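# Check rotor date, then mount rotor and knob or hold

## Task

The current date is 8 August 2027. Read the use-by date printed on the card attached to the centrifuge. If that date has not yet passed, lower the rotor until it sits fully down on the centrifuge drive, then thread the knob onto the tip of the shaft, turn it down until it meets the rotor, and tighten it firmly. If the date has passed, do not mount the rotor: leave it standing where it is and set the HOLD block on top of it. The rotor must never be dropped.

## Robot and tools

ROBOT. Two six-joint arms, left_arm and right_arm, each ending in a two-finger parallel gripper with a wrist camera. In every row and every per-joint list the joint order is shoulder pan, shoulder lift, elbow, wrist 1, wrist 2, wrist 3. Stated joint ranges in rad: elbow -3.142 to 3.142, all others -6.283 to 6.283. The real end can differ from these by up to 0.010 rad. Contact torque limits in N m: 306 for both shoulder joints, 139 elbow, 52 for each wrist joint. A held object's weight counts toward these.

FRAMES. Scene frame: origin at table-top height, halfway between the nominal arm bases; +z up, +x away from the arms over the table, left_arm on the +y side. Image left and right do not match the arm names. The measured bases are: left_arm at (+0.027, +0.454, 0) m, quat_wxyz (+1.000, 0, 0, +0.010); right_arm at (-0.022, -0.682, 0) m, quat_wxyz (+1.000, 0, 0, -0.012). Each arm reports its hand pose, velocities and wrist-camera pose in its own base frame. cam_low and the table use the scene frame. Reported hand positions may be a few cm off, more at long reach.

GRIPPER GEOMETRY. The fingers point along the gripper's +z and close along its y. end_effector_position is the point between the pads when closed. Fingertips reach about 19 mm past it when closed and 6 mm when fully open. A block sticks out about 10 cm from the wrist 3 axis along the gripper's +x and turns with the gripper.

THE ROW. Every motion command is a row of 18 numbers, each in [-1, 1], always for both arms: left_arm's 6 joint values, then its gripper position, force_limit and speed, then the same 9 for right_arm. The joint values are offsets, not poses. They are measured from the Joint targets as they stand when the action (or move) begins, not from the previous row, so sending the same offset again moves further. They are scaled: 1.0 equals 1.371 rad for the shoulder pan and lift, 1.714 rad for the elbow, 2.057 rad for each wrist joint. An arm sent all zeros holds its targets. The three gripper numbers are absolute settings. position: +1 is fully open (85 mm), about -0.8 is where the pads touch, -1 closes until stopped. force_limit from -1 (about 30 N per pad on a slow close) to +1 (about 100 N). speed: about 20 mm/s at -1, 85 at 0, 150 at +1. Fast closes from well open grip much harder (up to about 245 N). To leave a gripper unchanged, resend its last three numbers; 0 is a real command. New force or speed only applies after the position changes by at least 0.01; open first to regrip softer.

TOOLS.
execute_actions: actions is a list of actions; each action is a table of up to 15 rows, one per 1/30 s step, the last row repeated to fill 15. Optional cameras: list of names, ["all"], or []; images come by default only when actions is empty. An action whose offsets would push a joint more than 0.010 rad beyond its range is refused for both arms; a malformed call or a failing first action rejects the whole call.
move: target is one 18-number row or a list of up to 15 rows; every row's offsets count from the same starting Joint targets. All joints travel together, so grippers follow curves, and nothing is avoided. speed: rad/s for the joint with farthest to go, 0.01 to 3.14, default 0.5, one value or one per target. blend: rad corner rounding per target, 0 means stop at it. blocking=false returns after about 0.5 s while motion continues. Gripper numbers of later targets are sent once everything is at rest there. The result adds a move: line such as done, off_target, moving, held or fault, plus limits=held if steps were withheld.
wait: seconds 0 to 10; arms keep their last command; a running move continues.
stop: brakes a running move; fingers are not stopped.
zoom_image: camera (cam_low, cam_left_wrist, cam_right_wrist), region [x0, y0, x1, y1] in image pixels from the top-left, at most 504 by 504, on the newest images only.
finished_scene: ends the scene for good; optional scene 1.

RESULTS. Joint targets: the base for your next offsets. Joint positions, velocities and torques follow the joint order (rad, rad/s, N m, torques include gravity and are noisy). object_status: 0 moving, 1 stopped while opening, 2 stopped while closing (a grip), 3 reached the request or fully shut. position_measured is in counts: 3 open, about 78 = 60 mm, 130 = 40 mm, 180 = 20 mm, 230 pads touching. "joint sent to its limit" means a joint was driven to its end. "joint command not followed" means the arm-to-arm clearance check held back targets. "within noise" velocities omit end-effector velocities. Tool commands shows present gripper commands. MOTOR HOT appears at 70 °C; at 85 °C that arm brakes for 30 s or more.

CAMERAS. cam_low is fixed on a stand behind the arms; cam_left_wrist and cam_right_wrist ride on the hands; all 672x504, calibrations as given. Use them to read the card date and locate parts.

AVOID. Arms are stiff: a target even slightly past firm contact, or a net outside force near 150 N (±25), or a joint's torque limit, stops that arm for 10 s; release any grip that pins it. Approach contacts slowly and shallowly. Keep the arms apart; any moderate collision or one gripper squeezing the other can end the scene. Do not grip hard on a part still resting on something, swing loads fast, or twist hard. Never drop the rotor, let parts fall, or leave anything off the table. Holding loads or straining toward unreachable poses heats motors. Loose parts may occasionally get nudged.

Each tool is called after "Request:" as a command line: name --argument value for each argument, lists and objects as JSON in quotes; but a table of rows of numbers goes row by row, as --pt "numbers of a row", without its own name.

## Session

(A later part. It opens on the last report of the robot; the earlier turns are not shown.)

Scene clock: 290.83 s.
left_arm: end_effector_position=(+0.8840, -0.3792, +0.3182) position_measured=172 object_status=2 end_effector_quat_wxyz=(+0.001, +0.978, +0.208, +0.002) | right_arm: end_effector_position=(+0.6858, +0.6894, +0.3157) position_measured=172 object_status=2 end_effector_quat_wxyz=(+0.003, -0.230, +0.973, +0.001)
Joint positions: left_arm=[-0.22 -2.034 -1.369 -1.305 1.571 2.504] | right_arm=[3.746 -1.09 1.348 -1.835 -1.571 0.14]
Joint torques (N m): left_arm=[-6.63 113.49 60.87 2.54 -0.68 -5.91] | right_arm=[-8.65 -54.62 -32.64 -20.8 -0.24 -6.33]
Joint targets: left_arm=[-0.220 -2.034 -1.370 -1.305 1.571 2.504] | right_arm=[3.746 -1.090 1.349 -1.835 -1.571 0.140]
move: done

Request:
move --pt "0.0011 0.0031 0.0008 -0.0027 0 -0.0076 -1 0 -1 -0.0018 -0.0018 -0.0021 0.0032 0 -0.0098 -1 0 -1" --pt "0.0011 0.002 -0.0023 0.0008 0 -0.0076 -1 0 -1 -0.0018 -0.0007 0.001 -0.0003 0 -0.0098 -1 0 -1" --speed 0.04

Request:
move --pt "0.0011 0.0031 0.0008 -0.0027 0 -0.0076 -1 0 -1 -0.0018 -0.0018 -0.0021 0.0032 0 -0.0098 -1 0 -1" --pt "0.0011 0.002 -0.0022 0.0007 0 -0.0076 -1 0 -1 -0.0018 -0.0007 0.0009 -0.0002 0 -0.0098 -1 0 -1" --speed 0.04

Request:
move --pt "0.0011 0.0031 0.0008 -0.0027 0 -0.0076 -1 0 -1 -0.0018 -0.0018 -0.0021 0.0032 0 -0.0098 -1 0 -1" --pt "0.0011 0.002 -0.0022 0.0007 0 -0.0076 -1 0 -1 -0.0018 -0.0007 0.0009 -0.0002 0 -0.0098 -1 0 -1" --speed 0.04

Request:
move --pt "0.0011 0.0031 0.0008 -0.0027 0 -0.0076 -1 0 -1 -0.0018 -0.0018 -0.0021 0.0032 0 -0.0098 -1 0 -1" --pt "0.0011 0.002 -0.0022 0.0007 0 -0.0076 -1 0 -1 -0.0018 -0.0007 0.0009 -0.0002 0 -0.0098 -1 0 -1" --speed 0.04

Scene clock: 292.50 s.
left_arm: end_effector_position=(+0.8831, -0.3775, +0.3183) position_measured=172 object_status=2 end_effector_quat_wxyz=(+0.001, +0.976, +0.216, +0.002) | right_arm: end_effector_position=(+0.6869, +0.6874, +0.3156) position_measured=172 object_status=2 end_effector_quat_wxyz=(+0.003, -0.239, +0.971, +0.001)
Joint positions: left_arm=[-0.218 -2.031 -1.373 -1.303 1.571 2.488] | right_arm=[3.744 -1.091 1.35 -1.835 -1.571 0.119]
Joint torques (N m): left_arm=[-22.46 120.08 59.49 1.26 -4.59 -6.58] | right_arm=[-12.36 -53.7 -33.13 -22.26 2.12 -6.62]
Joint targets: left_arm=[-0.218 -2.031 -1.374 -1.303 1.571 2.488] | right_arm=[3.744 -1.091 1.350 -1.835 -1.571 0.119]
move: done

Scene clock: 293.70 s.
left_arm: end_effector_position=(+0.8822, -0.3758, +0.3186) position_measured=172 object_status=2 end_effector_quat_wxyz=(+0.001, +0.975, +0.224, +0.002) | right_arm: end_effector_position=(+0.6881, +0.6853, +0.3156) position_measured=172 object_status=2 end_effector_quat_wxyz=(+0.003, -0.248, +0.969, +0.001)
Joint positions: left_arm=[-0.217 -2.029 -1.377 -1.302 1.571 2.472] | right_arm=[3.741 -1.092 1.351 -1.836 -1.571 0.099]
Joint torques (N m): left_arm=[-31.28 127.42 62.34 -0.56 -5.99 -6.14] | right_arm=[-14.77 -48.22 -34.47 -27 0.63 -6.66]
Joint targets: left_arm=[-0.217 -2.029 -1.378 -1.302 1.571 2.472] | right_arm=[3.741 -1.092 1.352 -1.836 -1.571 0.099]
move: done

Scene clock: 294.90 s.
left_arm: end_effector_position=(+0.8812, -0.3742, +0.3188) position_measured=172 object_status=2 end_effector_quat_wxyz=(+0.001, +0.973, +0.233, +0.003) | right_arm: end_effector_position=(+0.6892, +0.6832, +0.3155) position_measured=172 object_status=2 end_effector_quat_wxyz=(+0.003, -0.256, +0.967, +0.001)
Joint positions: left_arm=[-0.215 -2.026 -1.381 -1.3 1.571 2.457] | right_arm=[3.739 -1.093 1.353 -1.836 -1.571 0.079]
Joint torques (N m): left_arm=[-40.82 132.24 63.85 -0.41 -7.04 -6.55] | right_arm=[-18.53 -42.18 -36.88 -30.74 -0.78 -6.94]
Joint targets: left_arm=[-0.215 -2.026 -1.381 -1.300 1.571 2.457] | right_arm=[3.739 -1.093 1.353 -1.836 -1.571 0.079]
move: done

Scene clock: 296.10 s.
left_arm: end_effector_position=(+0.8802, -0.3725, +0.3190) position_measured=172 object_status=2 end_effector_quat_wxyz=(+0.001, +0.971, +0.241, +0.003) | right_arm: end_effector_position=(+0.6904, +0.6812, +0.3154) position_measured=172 object_status=2 end_effector_quat_wxyz=(+0.003, -0.265, +0.964, +0.001)
Joint positions: left_arm=[-0.214 -2.023 -1.385 -1.299 1.571 2.441] | right_arm=[3.736 -1.094 1.354 -1.837 -1.571 0.059]
Joint torques (N m): left_arm=[-49.1 141.29 70.42 0.27 -8.01 -6.65] | right_arm=[-21.1 -37.06 -37.13 -34.35 -1.9 -6.99]
Joint targets: left_arm=[-0.214 -2.023 -1.385 -1.299 1.571 2.441] | right_arm=[3.736 -1.094 1.355 -1.837 -1.571 0.059]
move: done

Request:
move --pt "0 0.0011 0.003 -0.0034 0 0 -1 0 -1 0 -0.0011 -0.003 0.0034 0 0 -1 0 -1" --pt "-0.0066 -0.0109 0.0162 -0.0076 0 0.0456 -1 0 -1 0.0108 0.0031 -0.0084 0.0046 0 0.0588 -1 0 -1" --pt "-0.0066 -0.012 0.0132 -0.0042 0 0.0456 -1 0 -1 0.0108 0.0042 -0.0054 0.0012 0 0.0588 -1 0 -1" --speed 0.06

Request:
move --pt "-0.0011 -0.0009 0.0052 -0.0041 0 0.0076 -1 0 -1 0.0018 -0.0004 -0.0039 0.0036 0 0.0098 -1 0 -1" --pt "-0.0011 -0.002 0.0022 -0.0007 0 0.0076 -1 0 -1 0.0018 0.0007 -0.0009 0.0002 0 0.0098 -1 0 -1" --speed 0.04

Request:
move --pt "-0.0011 -0.0009 0.0052 -0.0041 0 0.0076 -1 0 -1 0.0018 -0.0004 -0.0039 0.0036 0 0.0098 -1 0 -1" --pt "-0.0011 -0.002 0.0022 -0.0007 0 0.0076 -1 0 -1 0.0018 0.0007 -0.0009 0.0002 0 0.0098 -1 0 -1" --speed 0.04

Request:
move --pt "-0.0011 -0.0009 0.0052 -0.0041 0 0.0076 -1 0 -1 0.0018 -0.0004 -0.0039 0.0036 0 0.0098 -1 0 -1" --pt "-0.0011 -0.002 0.0022 -0.0007 0 0.0076 -1 0 -1 0.0018 0.0007 -0.0009 0.0002 0 0.0098 -1 0 -1" --speed 0.04

Request:
move --pt "-0.0011 -0.0009 0.0052 -0.0041 0 0.0076 -1 0 -1 0.0018 -0.0004 -0.0039 0.0036 0 0.0098 -1 0 -1" --pt "-0.0011 -0.002 0.0022 -0.0007 0 0.0076 -1 0 -1 0.0018 0.0007 -0.0009 0.0002 0 0.0098 -1 0 -1" --speed 0.04

Scene clock: 300.60 s.
left_arm: end_effector_position=(+0.8859, -0.3826, +0.3177) position_measured=172 object_status=2 end_effector_quat_wxyz=(+0.000, +0.982, +0.191, +0.002) | right_arm: end_effector_position=(+0.6834, +0.6935, +0.3157) position_measured=172 object_status=2 end_effector_quat_wxyz=(+0.003, -0.213, +0.977, +0.001)
Joint positions: left_arm=[-0.223 -2.039 -1.362 -1.308 1.571 2.535] | right_arm=[3.751 -1.088 1.345 -1.834 -1.571 0.18]
Joint torques (N m): left_arm=[26.27 87.09 55.16 7 3.35 3.04] | right_arm=[20.97 -59.04 -24.1 -10.29 2.44 3.08]
Joint targets: left_arm=[-0.223 -2.040 -1.362 -1.308 1.571 2.535] | right_arm=[3.751 -1.088 1.346 -1.834 -1.571 0.180]
move: done

Scene clock: 301.80 s.
left_arm: end_effector_position=(+0.8868, -0.3843, +0.3175) position_measured=172 object_status=2 end_effector_quat_wxyz=(+0.000, +0.983, +0.182, +0.001) | right_arm: end_effector_position=(+0.6822, +0.6956, +0.3159) position_measured=172 object_status=2 end_effector_quat_wxyz=(+0.003, -0.204, +0.979, +0.001)
Joint positions: left_arm=[-0.224 -2.042 -1.358 -1.309 1.571 2.551] | right_arm=[3.754 -1.087 1.344 -1.834 -1.571 0.2]
Joint torques (N m): left_arm=[40.76 71.71 50.88 9.13 6.89 3.12] | right_arm=[26.94 -63.76 -18.21 -0.51 5.91 3.43]
Joint targets: left_arm=[-0.224 -2.042 -1.359 -1.309 1.571 2.551] | right_arm=[3.754 -1.087 1.344 -1.834 -1.571 0.200]
move: done

Scene clock: 303.00 s.
left_arm: end_effector_position=(+0.8877, -0.3860, +0.3173) position_measured=172 object_status=2 end_effector_quat_wxyz=(+0.000, +0.985, +0.174, +0.001) | right_arm: end_effector_position=(+0.6810, +0.6977, +0.3160) position_measured=172 object_status=2 end_effector_quat_wxyz=(+0.003, -0.196, +0.981, +0.001)
Joint positions: left_arm=[-0.226 -2.045 -1.354 -1.31 1.571 2.566] | right_arm=[3.756 -1.086 1.342 -1.833 -1.571 0.22]
Joint torques (N m): left_arm=[58.45 51.69 48.33 11.75 7.46 3.26] | right_arm=[35.44 -73.42 -12.67 9.66 5.91 3.45]
Joint targets: left_arm=[-0.226 -2.045 -1.355 -1.310 1.571 2.566] | right_arm=[3.756 -1.086 1.343 -1.833 -1.571 0.220]
move: done

Scene clock: 304.00 s.
left_arm: end_effector_position=(+0.8886, -0.3875, +0.3202) position_measured=172 object_status=2 end_effector_quat_wxyz=(+0.000, +0.986, +0.165, +0.001) | right_arm: end_effector_position=(+0.6815, +0.6992, +0.3166) position_measured=172 object_status=2 end_effector_quat_wxyz=(+0.003, -0.187, +0.982, +0.000)
Joint positions: left_arm=[-0.227 -2.047 -1.346 -1.319 1.571 2.582] | right_arm=[3.758 -1.084 1.336 -1.829 -1.573 0.24]
Joint torques (N m): left_arm=[48.88 167.3 147.53 11.09 7.75 4.25] | right_arm=[-3.59 -75.34 -39.8 -5.95 -0.62 0]
Joint targets: left_arm=[-0.227 -2.046 -1.346 -1.319 1.571 2.582] | right_arm=[3.758 -1.084 1.336 -1.829 -1.573 0.240]
Tool commands: left_gripper/position=-1.0 left_gripper/force_limit=+0.0 left_gripper/speed=-1.0 right_gripper/position=-1.0 right_gripper/force_limit=+0.003922 right_gripper/speed=-1.0
FORCE FAULT: contact force on the right arm reached its limit, and that arm stopped. The contact can be on any part of that arm, not only on its tool. That arm's remaining commands of this call were not run. That arm is still stopped at the end of this call. That arm stays stopped for about 10 more seconds. Until then a move that you send moves the other arm only, and its call returns only when the move has ended. Once the stop has ended, the next robot result says so. If the stop ends while you think or write, that arm runs what you send next, counted from new Joint targets: where its joints stand when the stop ends. While its stop runs, that arm takes no new command, but its gripper still runs the gripper command that each later call begins with. Until it ends, the stop uses up actions while you think or wait. An arm that is not stopped still takes commands.
move: fault (right_arm); path passed 1 of 2 targets

not run: an earlier result of this reply reported a stop or a fault. Calls in your next reply go to the robot.

Request:
move --target '[0,-0.0011,-0.003,0.0034,0,0,-1,0,-1,0,0,0,0,0,0,-1,0,-1]' --speed 0.03

Request:
wait --seconds 9.5

Scene clock: 306.03 s.
left_arm: end_effector_position=(+0.8887, -0.3876, +0.3171) position_measured=172 object_status=2 end_effector_quat_wxyz=(+0.000, +0.986, +0.165, +0.001) | right_arm: end_effector_position=(+0.6817, +0.6991, +0.3165) position_measured=172 object_status=2 end_effector_quat_wxyz=(+0.003, -0.187, +0.982, +0.000)
Joint positions: left_arm=[-0.227 -2.048 -1.351 -1.312 1.571 2.582] | right_arm=[3.758 -1.083 1.336 -1.829 -1.573 0.24]
Joint torques (N m): left_arm=[43.7 53.24 45.1 10.81 7.92 3.92] | right_arm=[0.1 -79.63 -39.58 -3.7 0.37 -0.03]
Joint targets: left_arm=[-0.227 -2.048 -1.351 -1.312 1.571 2.582] | right_arm=[3.758 -1.083 1.336 -1.829 -1.573 0.240]
Tool commands: left_gripper/position=-1.0 left_gripper/force_limit=+0.0 left_gripper/speed=-1.0 right_gripper/position=-1.0 right_gripper/force_limit=+0.003922 right_gripper/speed=-1.0
FORCE FAULT, CONTINUED: the right arm was still stopped when this call began, by the force fault that an earlier result reported. Since the last result the stop counts as 2 of the actions that you can send in this scene. That arm ran no command of this call. That arm is still stopped at the end of this call. That arm stays stopped for about 8 more seconds. If the stop ends while you think or write, that arm runs what you send next, counted from new Joint targets: where its joints stand when the stop ends. While its stop runs, that arm takes no new command, but its gripper still runs the gripper command that each later call begins with.
move: done (left_arm), not run (right_arm; its earlier fault stop)

Scene clock: 315.53 s.
left_arm: end_effector_position=(+0.8885, -0.3876, +0.3164) position_measured=172 object_status=2 end_effector_quat_wxyz=(+0.000, +0.986, +0.165, +0.001) | right_arm: end_effector_position=(+0.6817, +0.6991, +0.3165) position_measured=172 object_status=2 end_effector_quat_wxyz=(+0.003, -0.187, +0.982, +0.000)
Joint positions: left_arm=[-0.227 -2.048 -1.351 -1.312 1.571 2.582] | right_arm=[3.758 -1.083 1.336 -1.829 -1.573 0.24]
Joint torques (N m): left_arm=[59.86 27.31 26.26 2.6 8.25 2.34] | right_arm=[1.22 -79.25 -39.73 -3.04 0.31 -0.02]
Joint targets: left_arm=[-0.227 -2.048 -1.351 -1.312 1.571 2.582] | right_arm=[3.758 -1.083 1.336 -1.829 -1.573 0.240]
Tool commands: left_gripper/position=-1.0 left_gripper/force_limit=+0.0 left_gripper/speed=-1.0 right_gripper/position=-1.0 right_gripper/force_limit=+0.003922 right_gripper/speed=-1.0
FORCE FAULT, CONTINUED: the right arm's stop, for the force fault that an earlier result reported, is over. The rest of the stop counts as 15 of the actions that you can send in this scene. That arm's target is now where it stood when the stop ended, not its last command. That arm accepts commands again.
wait: 9.50 s; at rest by 0.17 s

Request:
move --pt "0 0 0 0 0 0 0.3 0 -0.8 0 0 0 0 0 0 -0.2 0 -0.8" --pt "0 0.012 0.0449 -0.0459 0 0 0.3 0 -0.8 0 0 0 0 0 0 -0.2 0 -0.8" --speed 0.3 --cameras '["cam_right_wrist","cam_left_wrist","cam_low"]'

Scene clock: 317.93 s.
left_arm: end_effector_position=(+0.8903, -0.3880, +0.3729) position_measured=91 object_status=3 end_effector_quat_wxyz=(+0.000, +0.986, +0.165, +0.000) | right_arm: end_effector_position=(+0.6817, +0.6991, +0.3165) position_measured=154 object_status=3 end_effector_quat_wxyz=(+0.003, -0.187, +0.982, +0.000)
Joint positions: left_arm=[-0.227 -2.032 -1.274 -1.406 1.571 2.582] | right_arm=[3.758 -1.083 1.336 -1.829 -1.573 0.24]
Joint torques (N m): left_arm=[-6.33 131.39 92.13 2.02 -2.05 2.28] | right_arm=[7.9 -79.26 -45.62 -11.41 -2.99 -0.15]
Joint targets: left_arm=[-0.227 -2.031 -1.274 -1.406 1.571 2.582] | right_arm=[3.758 -1.083 1.336 -1.829 -1.573 0.240]
move: done
camera_calibration:
cam_left_wrist: T_world_to_cam=[[0.321053, -0.946906, -0.0171527, -0.635946], [-0.88605, -0.306716, 0.347622, 0.559146], [-0.334426, -0.0964067, -0.937478, 0.740224], [0, 0, 0, 1]] pos_world=[0.947153, -0.35932, 0.488664]
cam_right_wrist: T_world_to_cam=[[-0.378709, 0.925455, -0.0106572, -0.379073], [0.865324, 0.35814, 0.350642, -0.928684], [0.32832, 0.123569, -0.936449, 0.116281], [0, 0, 0, 1]] pos_world=[0.621877, 0.669045, 0.430487]

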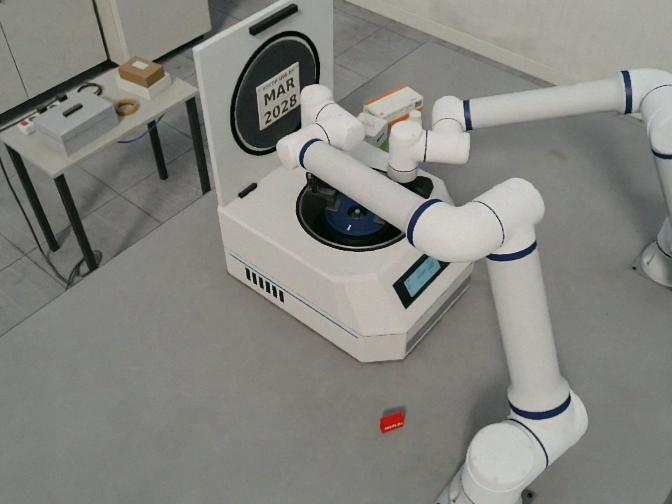

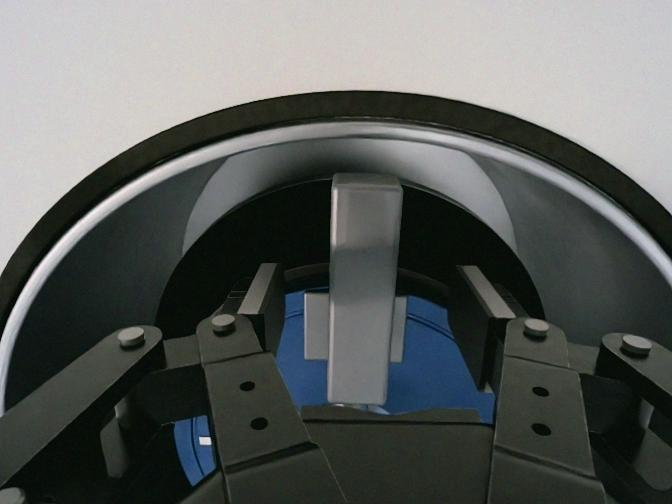

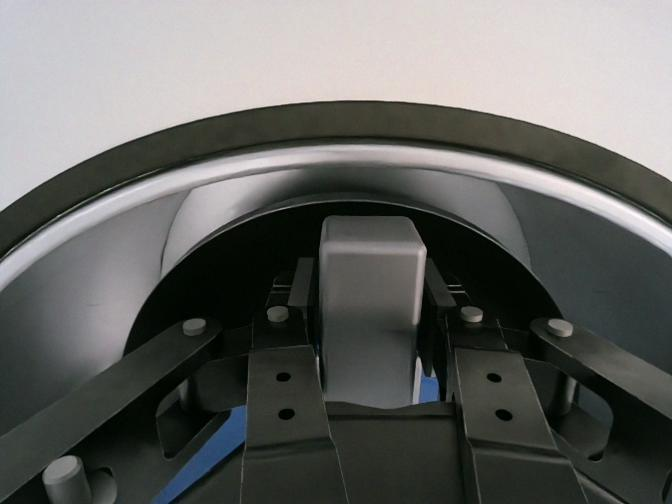

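Request:
move --target '[0,0,0,0,0,0,0.3,0,-0.8,-0.0022,-0.001,0.0013,-0.0004,0,-0.0125,-0.2,0,-0.8]' --speed 0.03

Request:
move --target '[0,0,0,0,0,0,0.3,0,-0.8,-0.0022,-0.001,0.0013,-0.0004,0,-0.0125,-0.2,0,-0.8]' --speed 0.03

Request:
move --target '[0,0,0,0,0,0,0.3,0,-0.8,-0.0022,-0.001,0.0013,-0.0004,0,-0.0125,-0.2,0,-0.8]' --speed 0.03 --cameras '["cam_right_wrist","cam_left_wrist"]'

Scene clock: 319.37 s.
left_arm: end_effector_position=(+0.8903, -0.3880, +0.3730) position_measured=91 object_status=3 end_effector_quat_wxyz=(+0.000, +0.986, +0.165, +0.000) | right_arm: end_effector_position=(+0.6831, +0.6966, +0.3164) position_measured=154 object_status=3 end_effector_quat_wxyz=(+0.003, -0.198, +0.980, +0.000)
Joint positions: left_arm=[-0.227 -2.031 -1.274 -1.406 1.571 2.582] | right_arm=[3.755 -1.085 1.338 -1.83 -1.573 0.214]
Joint torques (N m): left_arm=[-4.68 135.39 94.56 1.09 -1.77 2.07] | right_arm=[-15.12 -84.81 -31.15 -11.47 -2.89 -5.39]
Joint targets: left_arm=[-0.227 -2.031 -1.274 -1.406 1.571 2.582] | right_arm=[3.755 -1.085 1.338 -1.830 -1.573 0.214]
move: done

Scene clock: 320.50 s.
left_arm: end_effector_position=(+0.8903, -0.3880, +0.3730) position_measured=91 object_status=3 end_effector_quat_wxyz=(+0.000, +0.986, +0.165, +0.000) | right_arm: end_effector_position=(+0.6845, +0.6940, +0.3164) position_measured=154 object_status=3 end_effector_quat_wxyz=(+0.003, -0.209, +0.978, +0.000)
Joint positions: left_arm=[-0.227 -2.031 -1.274 -1.406 1.571 2.582] | right_arm=[3.752 -1.086 1.341 -1.831 -1.573 0.189]
Joint torques (N m): left_arm=[-4.23 131.72 94 1.46 -1.7 2.1] | right_arm=[-15.71 -84.91 -31.38 -11.47 -3 -4.49]
Joint targets: left_arm=[-0.227 -2.031 -1.274 -1.406 1.571 2.582] | right_arm=[3.752 -1.086 1.341 -1.831 -1.573 0.189]
move: done

Scene clock: 321.63 s.
left_arm: end_effector_position=(+0.8903, -0.3880, +0.3730) position_measured=91 object_status=3 end_effector_quat_wxyz=(+0.000, +0.986, +0.165, +0.000) | right_arm: end_effector_position=(+0.6858, +0.6914, +0.3163) position_measured=154 object_status=3 end_effector_quat_wxyz=(+0.003, -0.220, +0.975, +0.000)
Joint positions: left_arm=[-0.227 -2.031 -1.274 -1.406 1.571 2.582] | right_arm=[3.749 -1.088 1.343 -1.831 -1.573 0.163]
Joint torques (N m): left_arm=[-2.08 130.17 93.56 1.55 -2.05 1.81] | right_arm=[-15.44 -85.42 -30.82 -11.57 -3.03 -4.22]
Joint targets: left_arm=[-0.227 -2.031 -1.274 -1.406 1.571 2.582] | right_arm=[3.748 -1.088 1.343 -1.831 -1.573 0.163]
move: done
camera_calibration:
cam_left_wrist: T_world_to_cam=[[0.321054, -0.946905, -0.0171533, -0.635944], [-0.886049, -0.306718, 0.347622, 0.559075], [-0.334426, -0.0964067, -0.937478, 0.740411], [0, 0, 0, 1]] pos_world=[0.947153, -0.35932, 0.488864]
cam_right_wrist: T_world_to_cam=[[-0.440616, 0.897626, -0.0111488, -0.308564], [0.839001, 0.416193, 0.350514, -0.951508], [0.319271, 0.145089, -0.936491, 0.106898], [0, 0, 0, 1]] pos_world=[0.628229, 0.657476, 0.430186]
Images, in order (width x height): cam_left_wrist 672x504, cam_right_wrist 672x504.

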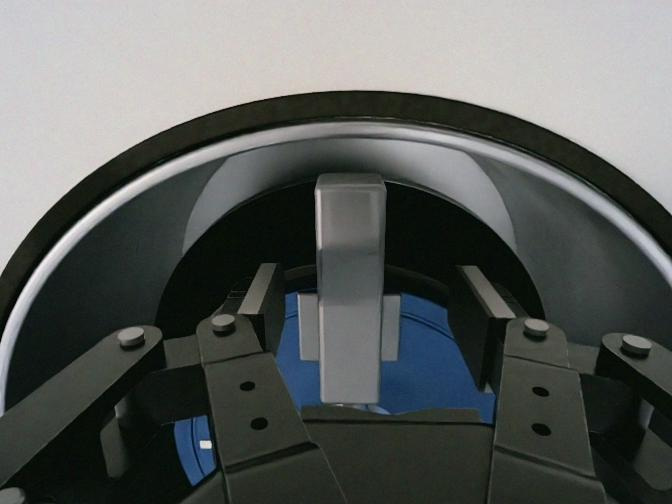

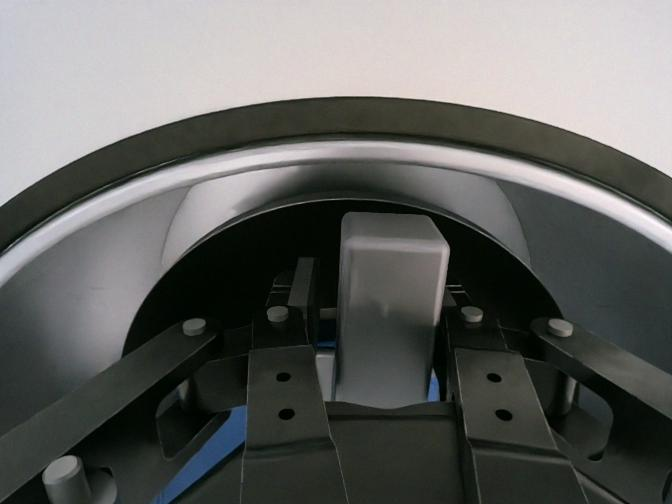

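Request:
move --target '[0,0,0,0,0,0,0.3,0,-0.8,-0.0022,-0.001,0.0013,-0.0004,0,-0.0125,-0.2,0,-0.8]' --speed 0.03

Request:
move --target '[0,0,0,0,0,0,0.3,0,-0.8,-0.0022,-0.001,0.0013,-0.0004,0,-0.0125,-0.2,0,-0.8]' --speed 0.03

Request:
move --target '[0,0,0,0,0,0,0.3,0,-0.8,-0.0022,-0.001,0.0013,-0.0004,0,-0.0125,-0.2,0,-0.8]' --speed 0.03 --cameras '["cam_right_wrist","cam_left_wrist"]'

Scene clock: 324.30 s.
left_arm: end_effector_position=(+0.8903, -0.3880, +0.3730) position_measured=91 object_status=3 end_effector_quat_wxyz=(+0.000, +0.986, +0.165, +0.000) | right_arm: end_effector_position=(+0.6872, +0.6889, +0.3162) position_measured=154 object_status=3 end_effector_quat_wxyz=(+0.003, -0.231, +0.973, +0.000)
Joint positions: left_arm=[-0.227 -2.031 -1.274 -1.406 1.571 2.582] | right_arm=[3.746 -1.089 1.345 -1.832 -1.573 0.137]
Joint torques (N m): left_arm=[0.95 132.24 93.98 1.29 -1.14 1.03] | right_arm=[-15.32 -84.54 -30.58 -11.51 -2.97 -4.63]
Joint targets: left_arm=[-0.227 -2.031 -1.274 -1.406 1.571 2.582] | right_arm=[3.745 -1.089 1.345 -1.832 -1.573 0.137]
move: done

Scene clock: 325.43 s.
left_arm: end_effector_position=(+0.8903, -0.3880, +0.3730) position_measured=91 object_status=3 end_effector_quat_wxyz=(+0.000, +0.986, +0.165, +0.000) | right_arm: end_effector_position=(+0.6885, +0.6863, +0.3161) position_measured=154 object_status=3 end_effector_quat_wxyz=(+0.003, -0.242, +0.970, +0.000)
Joint positions: left_arm=[-0.227 -2.031 -1.274 -1.406 1.571 2.582] | right_arm=[3.742 -1.09 1.347 -1.833 -1.573 0.112]
Joint torques (N m): left_arm=[3.02 129.75 92.97 1.65 -1.06 1.43] | right_arm=[-14.51 -86.2 -30.92 -11.39 -2.96 -4.78]
Joint targets: left_arm=[-0.227 -2.031 -1.274 -1.406 1.571 2.582] | right_arm=[3.742 -1.090 1.347 -1.833 -1.573 0.111]
move: done

Scene clock: 326.57 s.
left_arm: end_effector_position=(+0.8903, -0.3880, +0.3730) position_measured=91 object_status=3 end_effector_quat_wxyz=(+0.000, +0.986, +0.165, +0.000) | right_arm: end_effector_position=(+0.6899, +0.6837, +0.3160) position_measured=154 object_status=3 end_effector_quat_wxyz=(+0.003, -0.253, +0.967, +0.000)
Joint positions: left_arm=[-0.227 -2.031 -1.274 -1.406 1.571 2.582] | right_arm=[3.739 -1.092 1.35 -1.834 -1.573 0.086]
Joint torques (N m): left_arm=[3.75 132.52 93.25 1.51 -1.1 1.12] | right_arm=[-15.32 -85.31 -31.43 -11.28 -2.97 -4.84]
Joint targets: left_arm=[-0.227 -2.031 -1.274 -1.406 1.571 2.582] | right_arm=[3.739 -1.092 1.350 -1.834 -1.573 0.086]
move: done
camera_calibration:
cam_left_wrist: T_world_to_cam=[[0.321054, -0.946905, -0.0171533, -0.635944], [-0.886049, -0.306718, 0.347622, 0.559075], [-0.334426, -0.0964067, -0.937478, 0.740411], [0, 0, 0, 1]] pos_world=[0.947153, -0.35932, 0.488864]
cam_right_wrist: T_world_to_cam=[[-0.500677, 0.865557, -0.0115876, -0.236305], [0.808737, 0.472499, 0.350271, -0.969105], [0.308655, 0.166002, -0.936577, 0.099591], [0, 0, 0, 1]] pos_world=[0.634699, 0.645904, 0.429986]
Images, in order (width x height): cam_left_wrist 672x504, cam_right_wrist 672x504.

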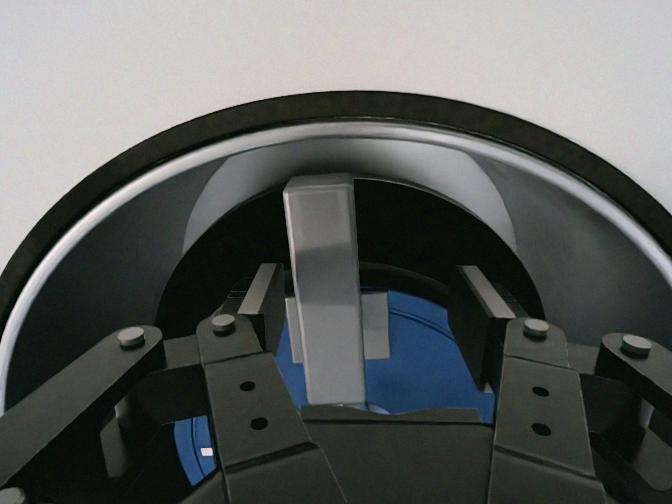

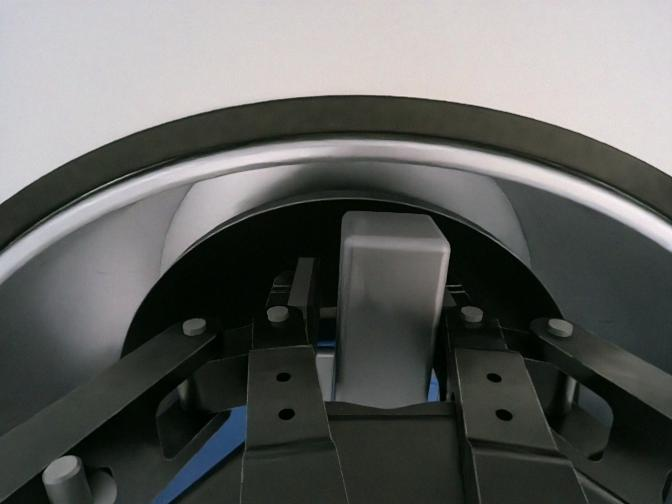

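Request:
move --pt "0.0094 0 0 0 0 -0.0583 0.3 0 -0.8 -0.0015 0 0 0 0 0 -0.2 0 -0.8" --pt "0.0094 0.0028 -0.0619 0.0504 0 -0.0583 0.3 0 -0.8 -0.0015 0 0 0 0 0 -0.2 0 -0.8" --pt "0.0094 0.0028 -0.0619 0.0504 0 -0.0583 -1 0 -1 -0.0015 0 0 0 0 0 -1 0 -1" --speed '[0.2,0.15,0.2]' --cameras '["cam_left_wrist","cam_right_wrist"]'

Scene clock: 331.67 s.
left_arm: end_effector_position=(+0.8814, -0.3734, +0.3173) position_measured=172 object_status=0 end_effector_quat_wxyz=(+0.000, +0.973, +0.231, +0.001) | right_arm: end_effector_position=(+0.6913, +0.6823, +0.3160) position_measured=172 object_status=2 end_effector_quat_wxyz=(+0.003, -0.252, +0.968, +0.000)
Joint positions: left_arm=[-0.214 -2.028 -1.38 -1.303 1.571 2.462] | right_arm=[3.737 -1.092 1.35 -1.834 -1.573 0.086]
Joint torques (N m): left_arm=[-9.43 90.83 74.15 6.2 -1.42 -4.74] | right_arm=[0.33 -69.84 -38.32 -4.28 -3.7 -4.32]
Joint targets: left_arm=[-0.214 -2.028 -1.380 -1.303 1.571 2.462] | right_arm=[3.737 -1.092 1.350 -1.834 -1.573 0.086]
move: done
camera_calibration:
cam_left_wrist: T_world_to_cam=[[0.443666, -0.896048, -0.0160941, -0.709683], [-0.838166, -0.421229, 0.346473, 0.490363], [-0.317236, -0.140229, -0.937922, 0.655156], [0, 0, 0, 1]] pos_world=[0.933707, -0.337483, 0.433165]
cam_right_wrist: T_world_to_cam=[[-0.499012, 0.866519, -0.011468, -0.236216], [0.809653, 0.4709, 0.350307, -0.969195], [0.308948, 0.165522, -0.936565, 0.0994913], [0, 0, 0, 1]] pos_world=[0.636099, 0.644611, 0.429986]
Images, in order (width x height): cam_left_wrist 672x504, cam_right_wrist 672x504.

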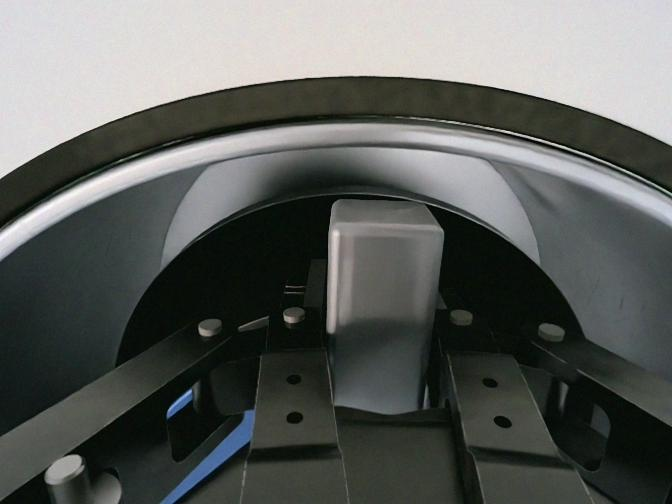

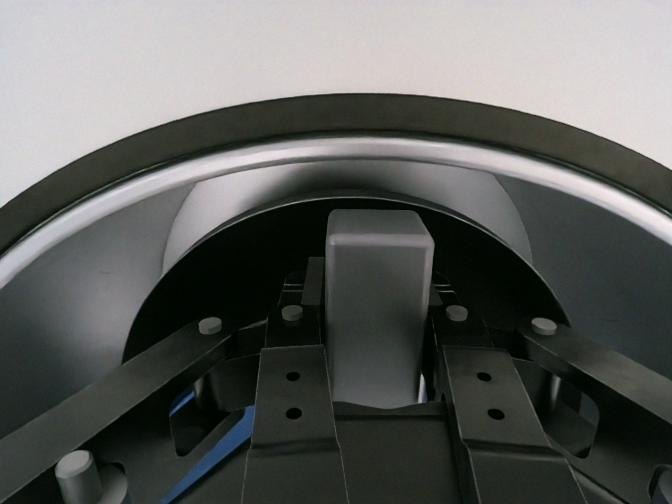

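Request:
move --pt "0 0.004 0.0116 -0.0127 0 0 -1 0 -1 0 -0.0037 -0.0117 0.0126 0 0 -1 0 -1" --pt "-0.0081 -0.0077 0.0256 -0.0166 0 0.0443 -1 0 -1 0.0098 0.0015 -0.018 0.0144 0 0.0563 -1 0 -1" --pt "-0.0166 -0.0178 0.0379 -0.02 0 0.0877 -1 0 -1 0.0195 0.0083 -0.0263 0.0168 0 0.1119 -1 0 -1" --speed '[0.02,0.08,0.08]' --blend '[0,0.01,0]'

Request:
move --target '[0,-0.0008,-0.0023,0.0025,0,0,-1,0,-1,0,0.0007,0.0023,-0.0025,0,0,-1,0,-1]' --speed 0.02

Request:
move --target '[0,-0.0005,-0.0015,0.0017,0,0,-1,0,-1,0,0.0005,0.0015,-0.0017,0,0,-1,0,-1]' --speed 0.02

Request:
move --target '[0,-0.0005,-0.0015,0.0017,0,0,-1,0,-1,0,0.0005,0.0015,-0.0017,0,0,-1,0,-1]' --speed 0.02

Scene clock: 337.20 s.
left_arm: end_effector_position=(+0.8910, -0.3978, +0.3328) position_measured=172 object_status=2 end_effector_quat_wxyz=(+0.000, +0.991, +0.131, +0.001) | right_arm: end_effector_position=(+0.6814, +0.7066, +0.3313) position_measured=172 object_status=2 end_effector_quat_wxyz=(+0.002, -0.153, +0.988, +0.000)
Joint positions: left_arm=[-0.237 -2.052 -1.315 -1.344 1.571 2.642] | right_arm=[3.764 -1.08 1.305 -1.799 -1.573 0.316]
Joint torques (N m): left_arm=[5.53 141.53 150.04 12.2 -0.28 4.03] | right_arm=[17.23 -92.2 -60.9 2.2 -0.36 2.99]
Joint targets: left_arm=[-0.237 -2.052 -1.315 -1.344 1.571 2.642] | right_arm=[3.764 -1.080 1.305 -1.799 -1.573 0.316]
move: done

Scene clock: 337.90 s.
left_arm: end_effector_position=(+0.8910, -0.3979, +0.3298) position_measured=172 object_status=2 end_effector_quat_wxyz=(+0.000, +0.991, +0.131, +0.001) | right_arm: end_effector_position=(+0.6813, +0.7066, +0.3284) position_measured=172 object_status=2 end_effector_quat_wxyz=(+0.003, -0.153, +0.988, +0.000)
Joint positions: left_arm=[-0.237 -2.053 -1.319 -1.339 1.571 2.642] | right_arm=[3.764 -1.079 1.308 -1.804 -1.573 0.316]
Joint torques (N m): left_arm=[13.74 137.08 120.25 17.04 -0.77 3.86] | right_arm=[17.81 -92.89 -41.73 -7.03 -0.89 3.27]
Joint targets: left_arm=[-0.237 -2.053 -1.319 -1.339 1.571 2.642] | right_arm=[3.764 -1.079 1.308 -1.804 -1.573 0.316]
move: done

Scene clock: 338.60 s.
left_arm: end_effector_position=(+0.8910, -0.3979, +0.3278) position_measured=172 object_status=2 end_effector_quat_wxyz=(+0.000, +0.991, +0.131, +0.001) | right_arm: end_effector_position=(+0.6814, +0.7066, +0.3264) position_measured=172 object_status=2 end_effector_quat_wxyz=(+0.003, -0.153, +0.988, +0.000)
Joint positions: left_arm=[-0.237 -2.054 -1.322 -1.335 1.571 2.642] | right_arm=[3.764 -1.079 1.311 -1.808 -1.573 0.316]
Joint torques (N m): left_arm=[17.57 140.43 121.52 17.27 -1.02 3.32] | right_arm=[17.74 -91.24 -39.92 -7.01 -1.25 3.13]
Joint targets: left_arm=[-0.237 -2.054 -1.322 -1.335 1.571 2.642] | right_arm=[3.764 -1.079 1.311 -1.808 -1.573 0.316]
move: done

Scene clock: 339.30 s.
left_arm: end_effector_position=(+0.8910, -0.3979, +0.3258) position_measured=172 object_status=2 end_effector_quat_wxyz=(+0.000, +0.991, +0.131, +0.001) | right_arm: end_effector_position=(+0.6814, +0.7066, +0.3245) position_measured=172 object_status=2 end_effector_quat_wxyz=(+0.003, -0.153, +0.988, +0.000)
Joint positions: left_arm=[-0.237 -2.055 -1.324 -1.332 1.571 2.642] | right_arm=[3.764 -1.078 1.314 -1.811 -1.573 0.316]
Joint torques (N m): left_arm=[20.29 139.11 119.94 17.57 -0.22 2.94] | right_arm=[17.65 -92.65 -41.72 -7.24 -1.72 3]
Joint targets: left_arm=[-0.237 -2.055 -1.324 -1.332 1.571 2.642] | right_arm=[3.764 -1.078 1.314 -1.811 -1.573 0.316]
move: done

Request:
move --target '[0,-0.0005,-0.0015,0.0017,0,0,-1,0,-1,0,0.0005,0.0015,-0.0017,0,0,-1,0,-1]' --speed 0.02

Request:
move --target '[0,-0.0005,-0.0015,0.0017,0,0,-1,0,-1,0,0.0005,0.0015,-0.0017,0,0,-1,0,-1]' --speed 0.02

Request:
move --target '[0,-0.0005,-0.0015,0.0017,0,0,-1,0,-1,0,0.0005,0.0015,-0.0017,0,0,-1,0,-1]' --speed 0.02

Scene clock: 340.27 s.
left_arm: end_effector_position=(+0.8910, -0.3979, +0.3238) position_measured=172 object_status=2 end_effector_quat_wxyz=(+0.000, +0.991, +0.131, +0.001) | right_arm: end_effector_position=(+0.6814, +0.7067, +0.3225) position_measured=172 object_status=2 end_effector_quat_wxyz=(+0.003, -0.153, +0.988, +0.000)
Joint positions: left_arm=[-0.237 -2.055 -1.327 -1.328 1.571 2.642] | right_arm=[3.764 -1.077 1.316 -1.815 -1.573 0.316]
Joint torques (N m): left_arm=[22.25 139.92 119.96 16.65 -0.59 2.22] | right_arm=[18.55 -92.97 -41.27 -7.25 -1.55 2.51]
Joint targets: left_arm=[-0.237 -2.055 -1.327 -1.328 1.571 2.642] | right_arm=[3.764 -1.077 1.316 -1.815 -1.573 0.316]
move: done

Scene clock: 340.97 s.
left_arm: end_effector_position=(+0.8911, -0.3979, +0.3221) position_measured=172 object_status=2 end_effector_quat_wxyz=(+0.000, +0.991, +0.131, +0.001) | right_arm: end_effector_position=(+0.6814, +0.7067, +0.3208) position_measured=172 object_status=2 end_effector_quat_wxyz=(+0.003, -0.153, +0.988, +0.000)
Joint positions: left_arm=[-0.237 -2.056 -1.329 -1.325 1.571 2.642] | right_arm=[3.764 -1.077 1.318 -1.818 -1.573 0.316]
Joint torques (N m): left_arm=[24.02 81.75 70.41 13.85 -0.27 1.83] | right_arm=[11.07 -52.06 -9.25 0.92 -1.6 2.4]
Joint targets: left_arm=[-0.237 -2.056 -1.330 -1.325 1.571 2.642] | right_arm=[3.764 -1.077 1.319 -1.818 -1.573 0.316]
move: done

Scene clock: 341.67 s.
left_arm: end_effector_position=(+0.8910, -0.3979, +0.3202) position_measured=172 object_status=2 end_effector_quat_wxyz=(+0.000, +0.991, +0.131, +0.002) | right_arm: end_effector_position=(+0.6814, +0.7067, +0.3189) position_measured=172 object_status=2 end_effector_quat_wxyz=(+0.003, -0.153, +0.988, +0.000)
Joint positions: left_arm=[-0.237 -2.056 -1.332 -1.321 1.571 2.642] | right_arm=[3.764 -1.076 1.321 -1.822 -1.573 0.316]
Joint torques (N m): left_arm=[23.25 -4.19 10 11.03 -0.11 1.34] | right_arm=[0.4 8.09 29.51 10.38 -1.57 2.36]
Joint targets: left_arm=[-0.237 -2.057 -1.332 -1.321 1.571 2.642] | right_arm=[3.764 -1.076 1.321 -1.822 -1.573 0.316]
move: done

Request:
move --pt "0 0.0016 0.0046 -0.0051 0 0 -1 0 -1 0 -0.0015 -0.0046 0.005 0 0 -1 0 -1" --pt "0.0085 0.0117 -0.0077 -0.0017 0 -0.0434 -1 0 -1 -0.0097 -0.0083 0.0037 0.0026 0 -0.0556 -1 0 -1" --pt "0.0166 0.0234 -0.0217 0.0022 0 -0.0877 -1 0 -1 -0.0195 -0.0135 0.01 0.0008 0 -0.1119 -1 0 -1" --pt "0.0166 0.0218 -0.0262 0.0069 0 -0.0877 -1 0 -1 -0.0195 -0.0122 0.0146 -0.0037 0 -0.1119 -1 0 -1" --speed '[0.02,0.08,0.08,0.02]' --blend '[0,0.01,0,0]'

Scene clock: 346.90 s.
left_arm: end_effector_position=(+0.8815, -0.3735, +0.3199) position_measured=172 object_status=2 end_effector_quat_wxyz=(+0.000, +0.973, +0.230, +0.001) | right_arm: end_effector_position=(+0.6914, +0.6823, +0.3187) position_measured=172 object_status=2 end_effector_quat_wxyz=(+0.003, -0.252, +0.968, +0.000)
Joint positions: left_arm=[-0.214 -2.027 -1.377 -1.307 1.571 2.462] | right_arm=[3.737 -1.093 1.346 -1.829 -1.573 0.086]
Joint torques (N m): left_arm=[6.7 139.59 99.76 11.17 0.37 -5.05] | right_arm=[-11.42 -90.99 -51.53 -17.27 -0.35 -6.04]
Joint targets: left_arm=[-0.214 -2.027 -1.377 -1.307 1.571 2.462] | right_arm=[3.737 -1.093 1.346 -1.830 -1.573 0.086]
move: done

Request:
move --target '[0,-0.0007,-0.0021,0.0023,0,0,-1,0,-1,0,0.0007,0.0021,-0.0023,0,0,-1,0,-1]' --speed 0.015

Scene clock: 347.70 s.
left_arm: end_effector_position=(+0.8814, -0.3735, +0.3174) position_measured=172 object_status=2 end_effector_quat_wxyz=(+0.000, +0.973, +0.230, +0.001) | right_arm: end_effector_position=(+0.6913, +0.6823, +0.3162) position_measured=172 object_status=2 end_effector_quat_wxyz=(+0.003, -0.252, +0.968, +0.000)
Joint positions: left_arm=[-0.214 -2.027 -1.38 -1.302 1.571 2.462] | right_arm=[3.737 -1.092 1.35 -1.834 -1.573 0.086]
Joint torques (N m): left_arm=[6.24 97.71 69.27 10.23 0.64 -4.76] | right_arm=[-8.22 -64.59 -31.84 -15.73 -0.09 -5.6]
Joint targets: left_arm=[-0.214 -2.028 -1.381 -1.302 1.571 2.462] | right_arm=[3.737 -1.092 1.350 -1.834 -1.573 0.086]
move: done

Request:
move --pt "0 0 0 0 0 0 0.3 0 -0.8 0 0 0 0 0 0 0.3 0 -0.8" --pt "0 0.012 0.0449 -0.0459 0 0 0.3 0 -0.8 0 -0.0126 -0.0415 0.0448 0 0 0.3 0 -0.8" --pt "0 0.023 0.1192 -0.1152 0 0 0.3 0 -0.8 0 -0.0231 -0.1163 0.1141 0 0 0.3 0 -0.8" --pt "0 0.0172 0.218 -0.1937 0 0 0.3 0 -0.8 0 -0.0165 -0.2162 0.1929 0 -0.1 0.3 0 -0.8" --pt "0.5937 0.6036 -0.3031 -0.1497 0 0 0.3 0 -0.8 -0.1778 -0.2808 0.1845 0.035 0 -0.6 0.3 0 -0.8" --pt "0.5937 0.6036 -0.3031 -0.1497 0 0 0.3 0 -0.8 -0.3681 -0.3264 0.4094 -0.122 0 -1.0 0.3 0 -0.8" --speed '[0.3,0.3,0.4,0.5,1.0,1.0]' --blend '[0,0.01,0.03,0.05,0.1,0]' --cameras '["cam_right_wrist","cam_low"]'

Scene clock: 353.67 s.
left_arm: end_effector_position=(+0.4849, +0.1168, +0.5125) position_measured=91 object_status=3 end_effector_quat_wxyz=(+0.000, +0.802, +0.597, +0.001) | right_arm: end_effector_position=(+0.6169, +0.2338, +0.2503) position_measured=91 object_status=3 end_effector_quat_wxyz=(+0.000, +0.858, -0.514, +0.002)
Joint positions: left_arm=[0.6 -1.2 -1.9 -1.61 1.571 2.462] | right_arm=[3.233 -1.539 2.052 -2.085 -1.573 -1.971]
Joint torques (N m): left_arm=[18.34 37.56 67.13 6.01 0.88 -2.33] | right_arm=[-14.81 -50.76 -27.71 -11.44 1.32 -4.94]
Joint targets: left_arm=[0.600 -1.200 -1.900 -1.610 1.571 2.462] | right_arm=[3.233 -1.539 2.052 -2.085 -1.573 -1.972]
move: done
camera_calibration:
cam_right_wrist: T_world_to_cam=[[-0.875577, -0.482973, -0.0100858, 0.661975], [-0.456847, 0.821067, 0.342257, 0.0267607], [-0.15702, 0.30428, -0.939552, 0.390931], [0, 0, 0, 1]] pos_world=[0.65322, 0.178791, 0.364818]
Images, in order (width x height): cam_low 672x504, cam_right_wrist 672x504.

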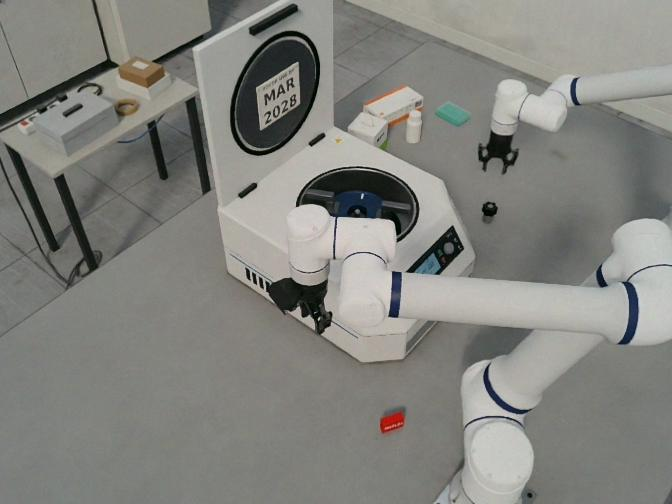

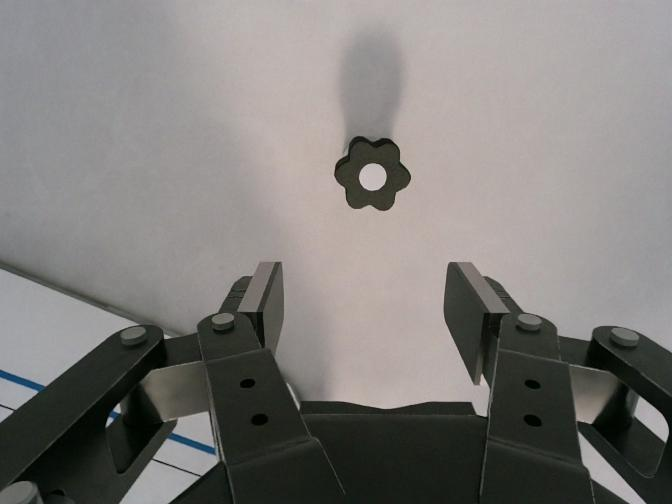

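Request:
move --target '[0,0,0,0,0,0,0.3,0,-0.8,-0.0189,0,0,0,0,-0.85,0.6,0,-0.8]' --speed 1.5

Request:
move --target '[0,0,0,0,0,0,0.3,0,-0.8,0,0.0637,0.0688,-0.1001,0,-0.9015,0.6,0,-0.8]' --speed 1.5 --cameras '["cam_right_wrist"]'

Scene clock: 356.33 s.
left_arm: end_effector_position=(+0.4849, +0.1168, +0.5125) position_measured=91 object_status=3 end_effector_quat_wxyz=(+0.000, +0.802, +0.597, +0.001) | right_arm: end_effector_position=(+0.6227, +0.2177, +0.2503) position_measured=53 object_status=3 end_effector_quat_wxyz=(+0.002, +0.949, +0.316, +0.001)
Joint positions: left_arm=[0.6 -1.2 -1.9 -1.61 1.571 2.462] | right_arm=[3.207 -1.539 2.052 -2.085 -1.573 -3.72]
Joint torques (N m): left_arm=[19.58 40.02 66.84 6.48 1.25 -0.74] | right_arm=[-15 -50.23 -28.75 -11.09 1.42 -5.18]
Joint targets: left_arm=[0.600 -1.200 -1.900 -1.610 1.571 2.462] | right_arm=[3.207 -1.539 2.052 -2.085 -1.573 -3.720]
move: done

Scene clock: 358.40 s.
left_arm: end_effector_position=(+0.4849, +0.1168, +0.5125) position_measured=91 object_status=3 end_effector_quat_wxyz=(+0.000, +0.802, +0.597, +0.001) | right_arm: end_effector_position=(+0.6090, +0.2168, +0.1507) position_measured=53 object_status=3 end_effector_quat_wxyz=(+0.002, +0.316, +0.949, -0.001)
Joint positions: left_arm=[0.6 -1.2 -1.9 -1.61 1.571 2.462] | right_arm=[3.207 -1.452 2.17 -2.291 -1.573 -5.575]
Joint torques (N m): left_arm=[19.12 40.84 69.17 6.14 1.37 0.26] | right_arm=[-13.58 -30.35 -23.1 -11.41 1.1 -4.16]
Joint targets: left_arm=[0.600 -1.200 -1.900 -1.610 1.571 2.462] | right_arm=[3.207 -1.452 2.170 -2.291 -1.573 -5.575]
move: done
camera_calibration:
cam_right_wrist: T_world_to_cam=[[0.590023, 0.807329, -0.00966907, -0.526504], [0.758672, -0.550286, 0.348714, -0.372693], [0.276206, -0.213085, -0.937179, 0.149303], [0, 0, 0, 1]] pos_world=[0.552163, 0.251788, 0.264796]
Images, in order (width x height): cam_right_wrist 672x504.

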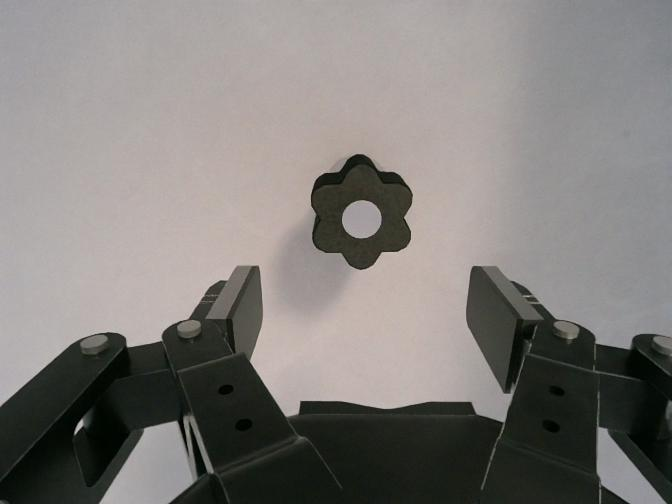

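Request:
move --pt "0 0 0 0 0 0 0.3 0 -0.8 0.0035 0.1123 0.0364 -0.1052 0 0.0023 0.6 0 -0.8" --pt "0 0 0 0 0 0 0.3 0 -0.8 0.0035 0.1123 0.0364 -0.1052 0 0.0023 -1 -0.5 -1" --speed '[0.2,0.2]' --cameras '["cam_right_wrist"]'

Scene clock: 361.90 s.
left_arm: end_effector_position=(+0.4849, +0.1168, +0.5125) position_measured=91 object_status=3 end_effector_quat_wxyz=(+0.000, +0.802, +0.597, +0.001) | right_arm: end_effector_position=(+0.6100, +0.2199, +0.0487) position_measured=109 object_status=0 end_effector_quat_wxyz=(+0.002, +0.316, +0.949, -0.001)
Joint positions: left_arm=[0.6 -1.2 -1.9 -1.61 1.571 2.462] | right_arm=[3.211 -1.298 2.232 -2.508 -1.573 -5.57]
Joint torques (N m): left_arm=[18.9 40.16 68.84 6.63 1.61 1.8] | right_arm=[8.05 -36.92 -17.89 -9.62 0.96 4.64]
Joint targets: left_arm=[0.600 -1.200 -1.900 -1.610 1.571 2.462] | right_arm=[3.211 -1.298 2.232 -2.508 -1.573 -5.570]
move: done
camera_calibration:
cam_right_wrist: T_world_to_cam=[[0.589818, 0.807479, -0.00961877, -0.530575], [0.758787, -0.550096, 0.348765, -0.336373], [0.276329, -0.213006, -0.937161, 0.0539763], [0, 0, 0, 1]] pos_world=[0.553262, 0.254888, 0.162796]
Images, in order (width x height): cam_right_wrist 672x504.

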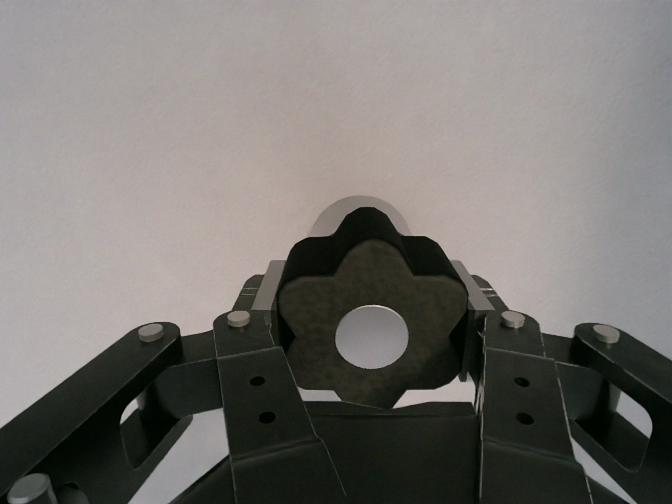

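Request:
move --pt "0 0 0 0 0 0 0.3 0 -0.8 -0.0032 -0.1123 -0.0365 0.1055 0 0 -1 -0.5 -1" --pt "0 0 0 0 0 0 0.3 0 -0.8 0.2055 -0.1307 -0.3303 0.3617 0 -0.1 -1 -0.5 -1" --pt "0 0 0 0 0 0 0.3 0 -0.8 0.3755 0.308 -0.8033 0.4635 0 -0.2674 -1 -0.5 -1" --speed '[0.3,0.7,0.7]' --blend '[0.03,0.1,0]' --cameras '["all"]'

Scene clock: 366.20 s.
left_arm: end_effector_position=(+0.4849, +0.1168, +0.5125) position_measured=91 object_status=3 end_effector_quat_wxyz=(+0.000, +0.802, +0.597, +0.001) | right_arm: end_effector_position=(+0.8062, +0.7457, +0.3998) position_measured=109 object_status=2 end_effector_quat_wxyz=(+0.002, -0.209, +0.978, -0.001)
Joint positions: left_arm=[0.6 -1.2 -1.9 -1.61 1.571 2.462] | right_arm=[3.726 -0.876 0.855 -1.554 -1.573 -6.12]
Joint torques (N m): left_arm=[18.2 37.96 69.22 6.7 2.05 2.25] | right_arm=[8.48 -84.38 -52.81 -1.96 0.46 -4.57]
Joint targets: left_arm=[0.600 -1.200 -1.900 -1.610 1.571 2.462] | right_arm=[3.726 -0.876 0.855 -1.554 -1.573 -6.120]
move: done
camera_calibration:
cam_left_wrist: T_world_to_cam=[[0.95615, -0.292444, -0.0159543, -0.410471], [-0.269098, -0.89871, 0.346276, 0.0768664], [-0.115604, -0.326798, -0.937997, 0.705259], [0, 0, 0, 1]] pos_world=[0.494688, 0.179518, 0.628366]
cam_right_wrist: T_world_to_cam=[[-0.42058, 0.907185, -0.0113188, -0.326496], [0.848486, 0.397722, 0.349126, -1.0976], [0.321224, 0.137232, -0.937007, 0.143315], [0, 0, 0, 1]] pos_world=[0.74794, 0.713063, 0.513791]

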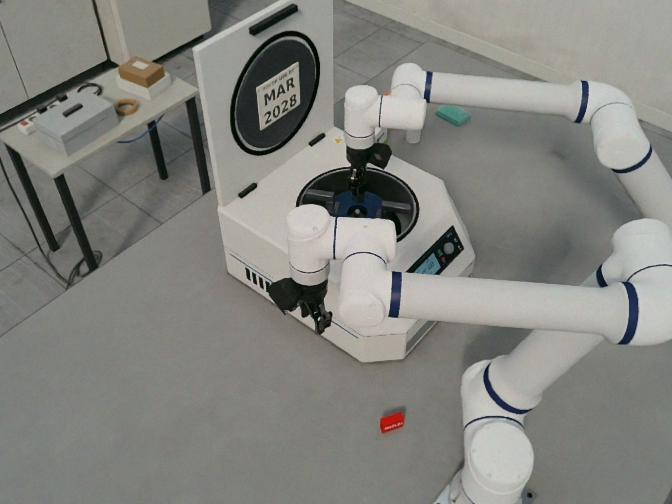

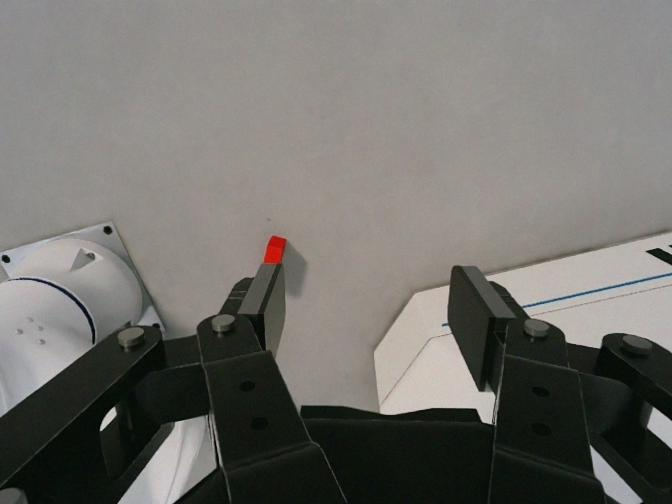

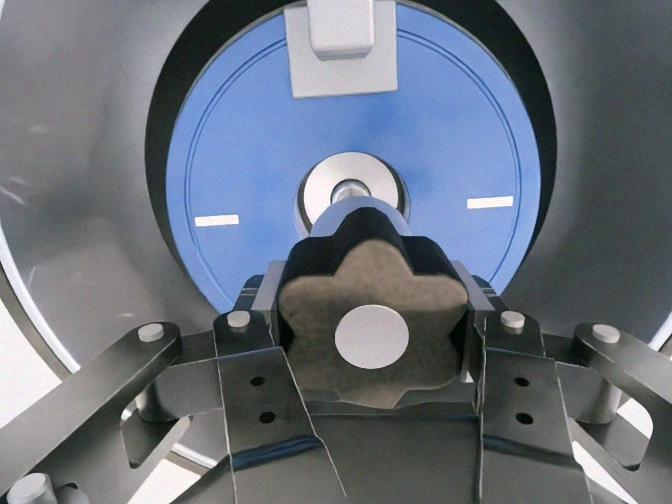

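Request:
zoom_image --camera "cam_right_wrist" --region '[280, 130, 430, 250]'

Scaled by 3.360.

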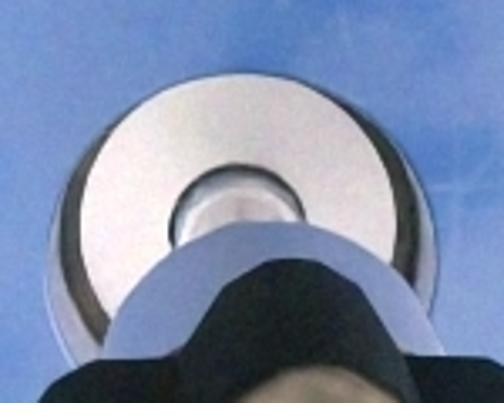

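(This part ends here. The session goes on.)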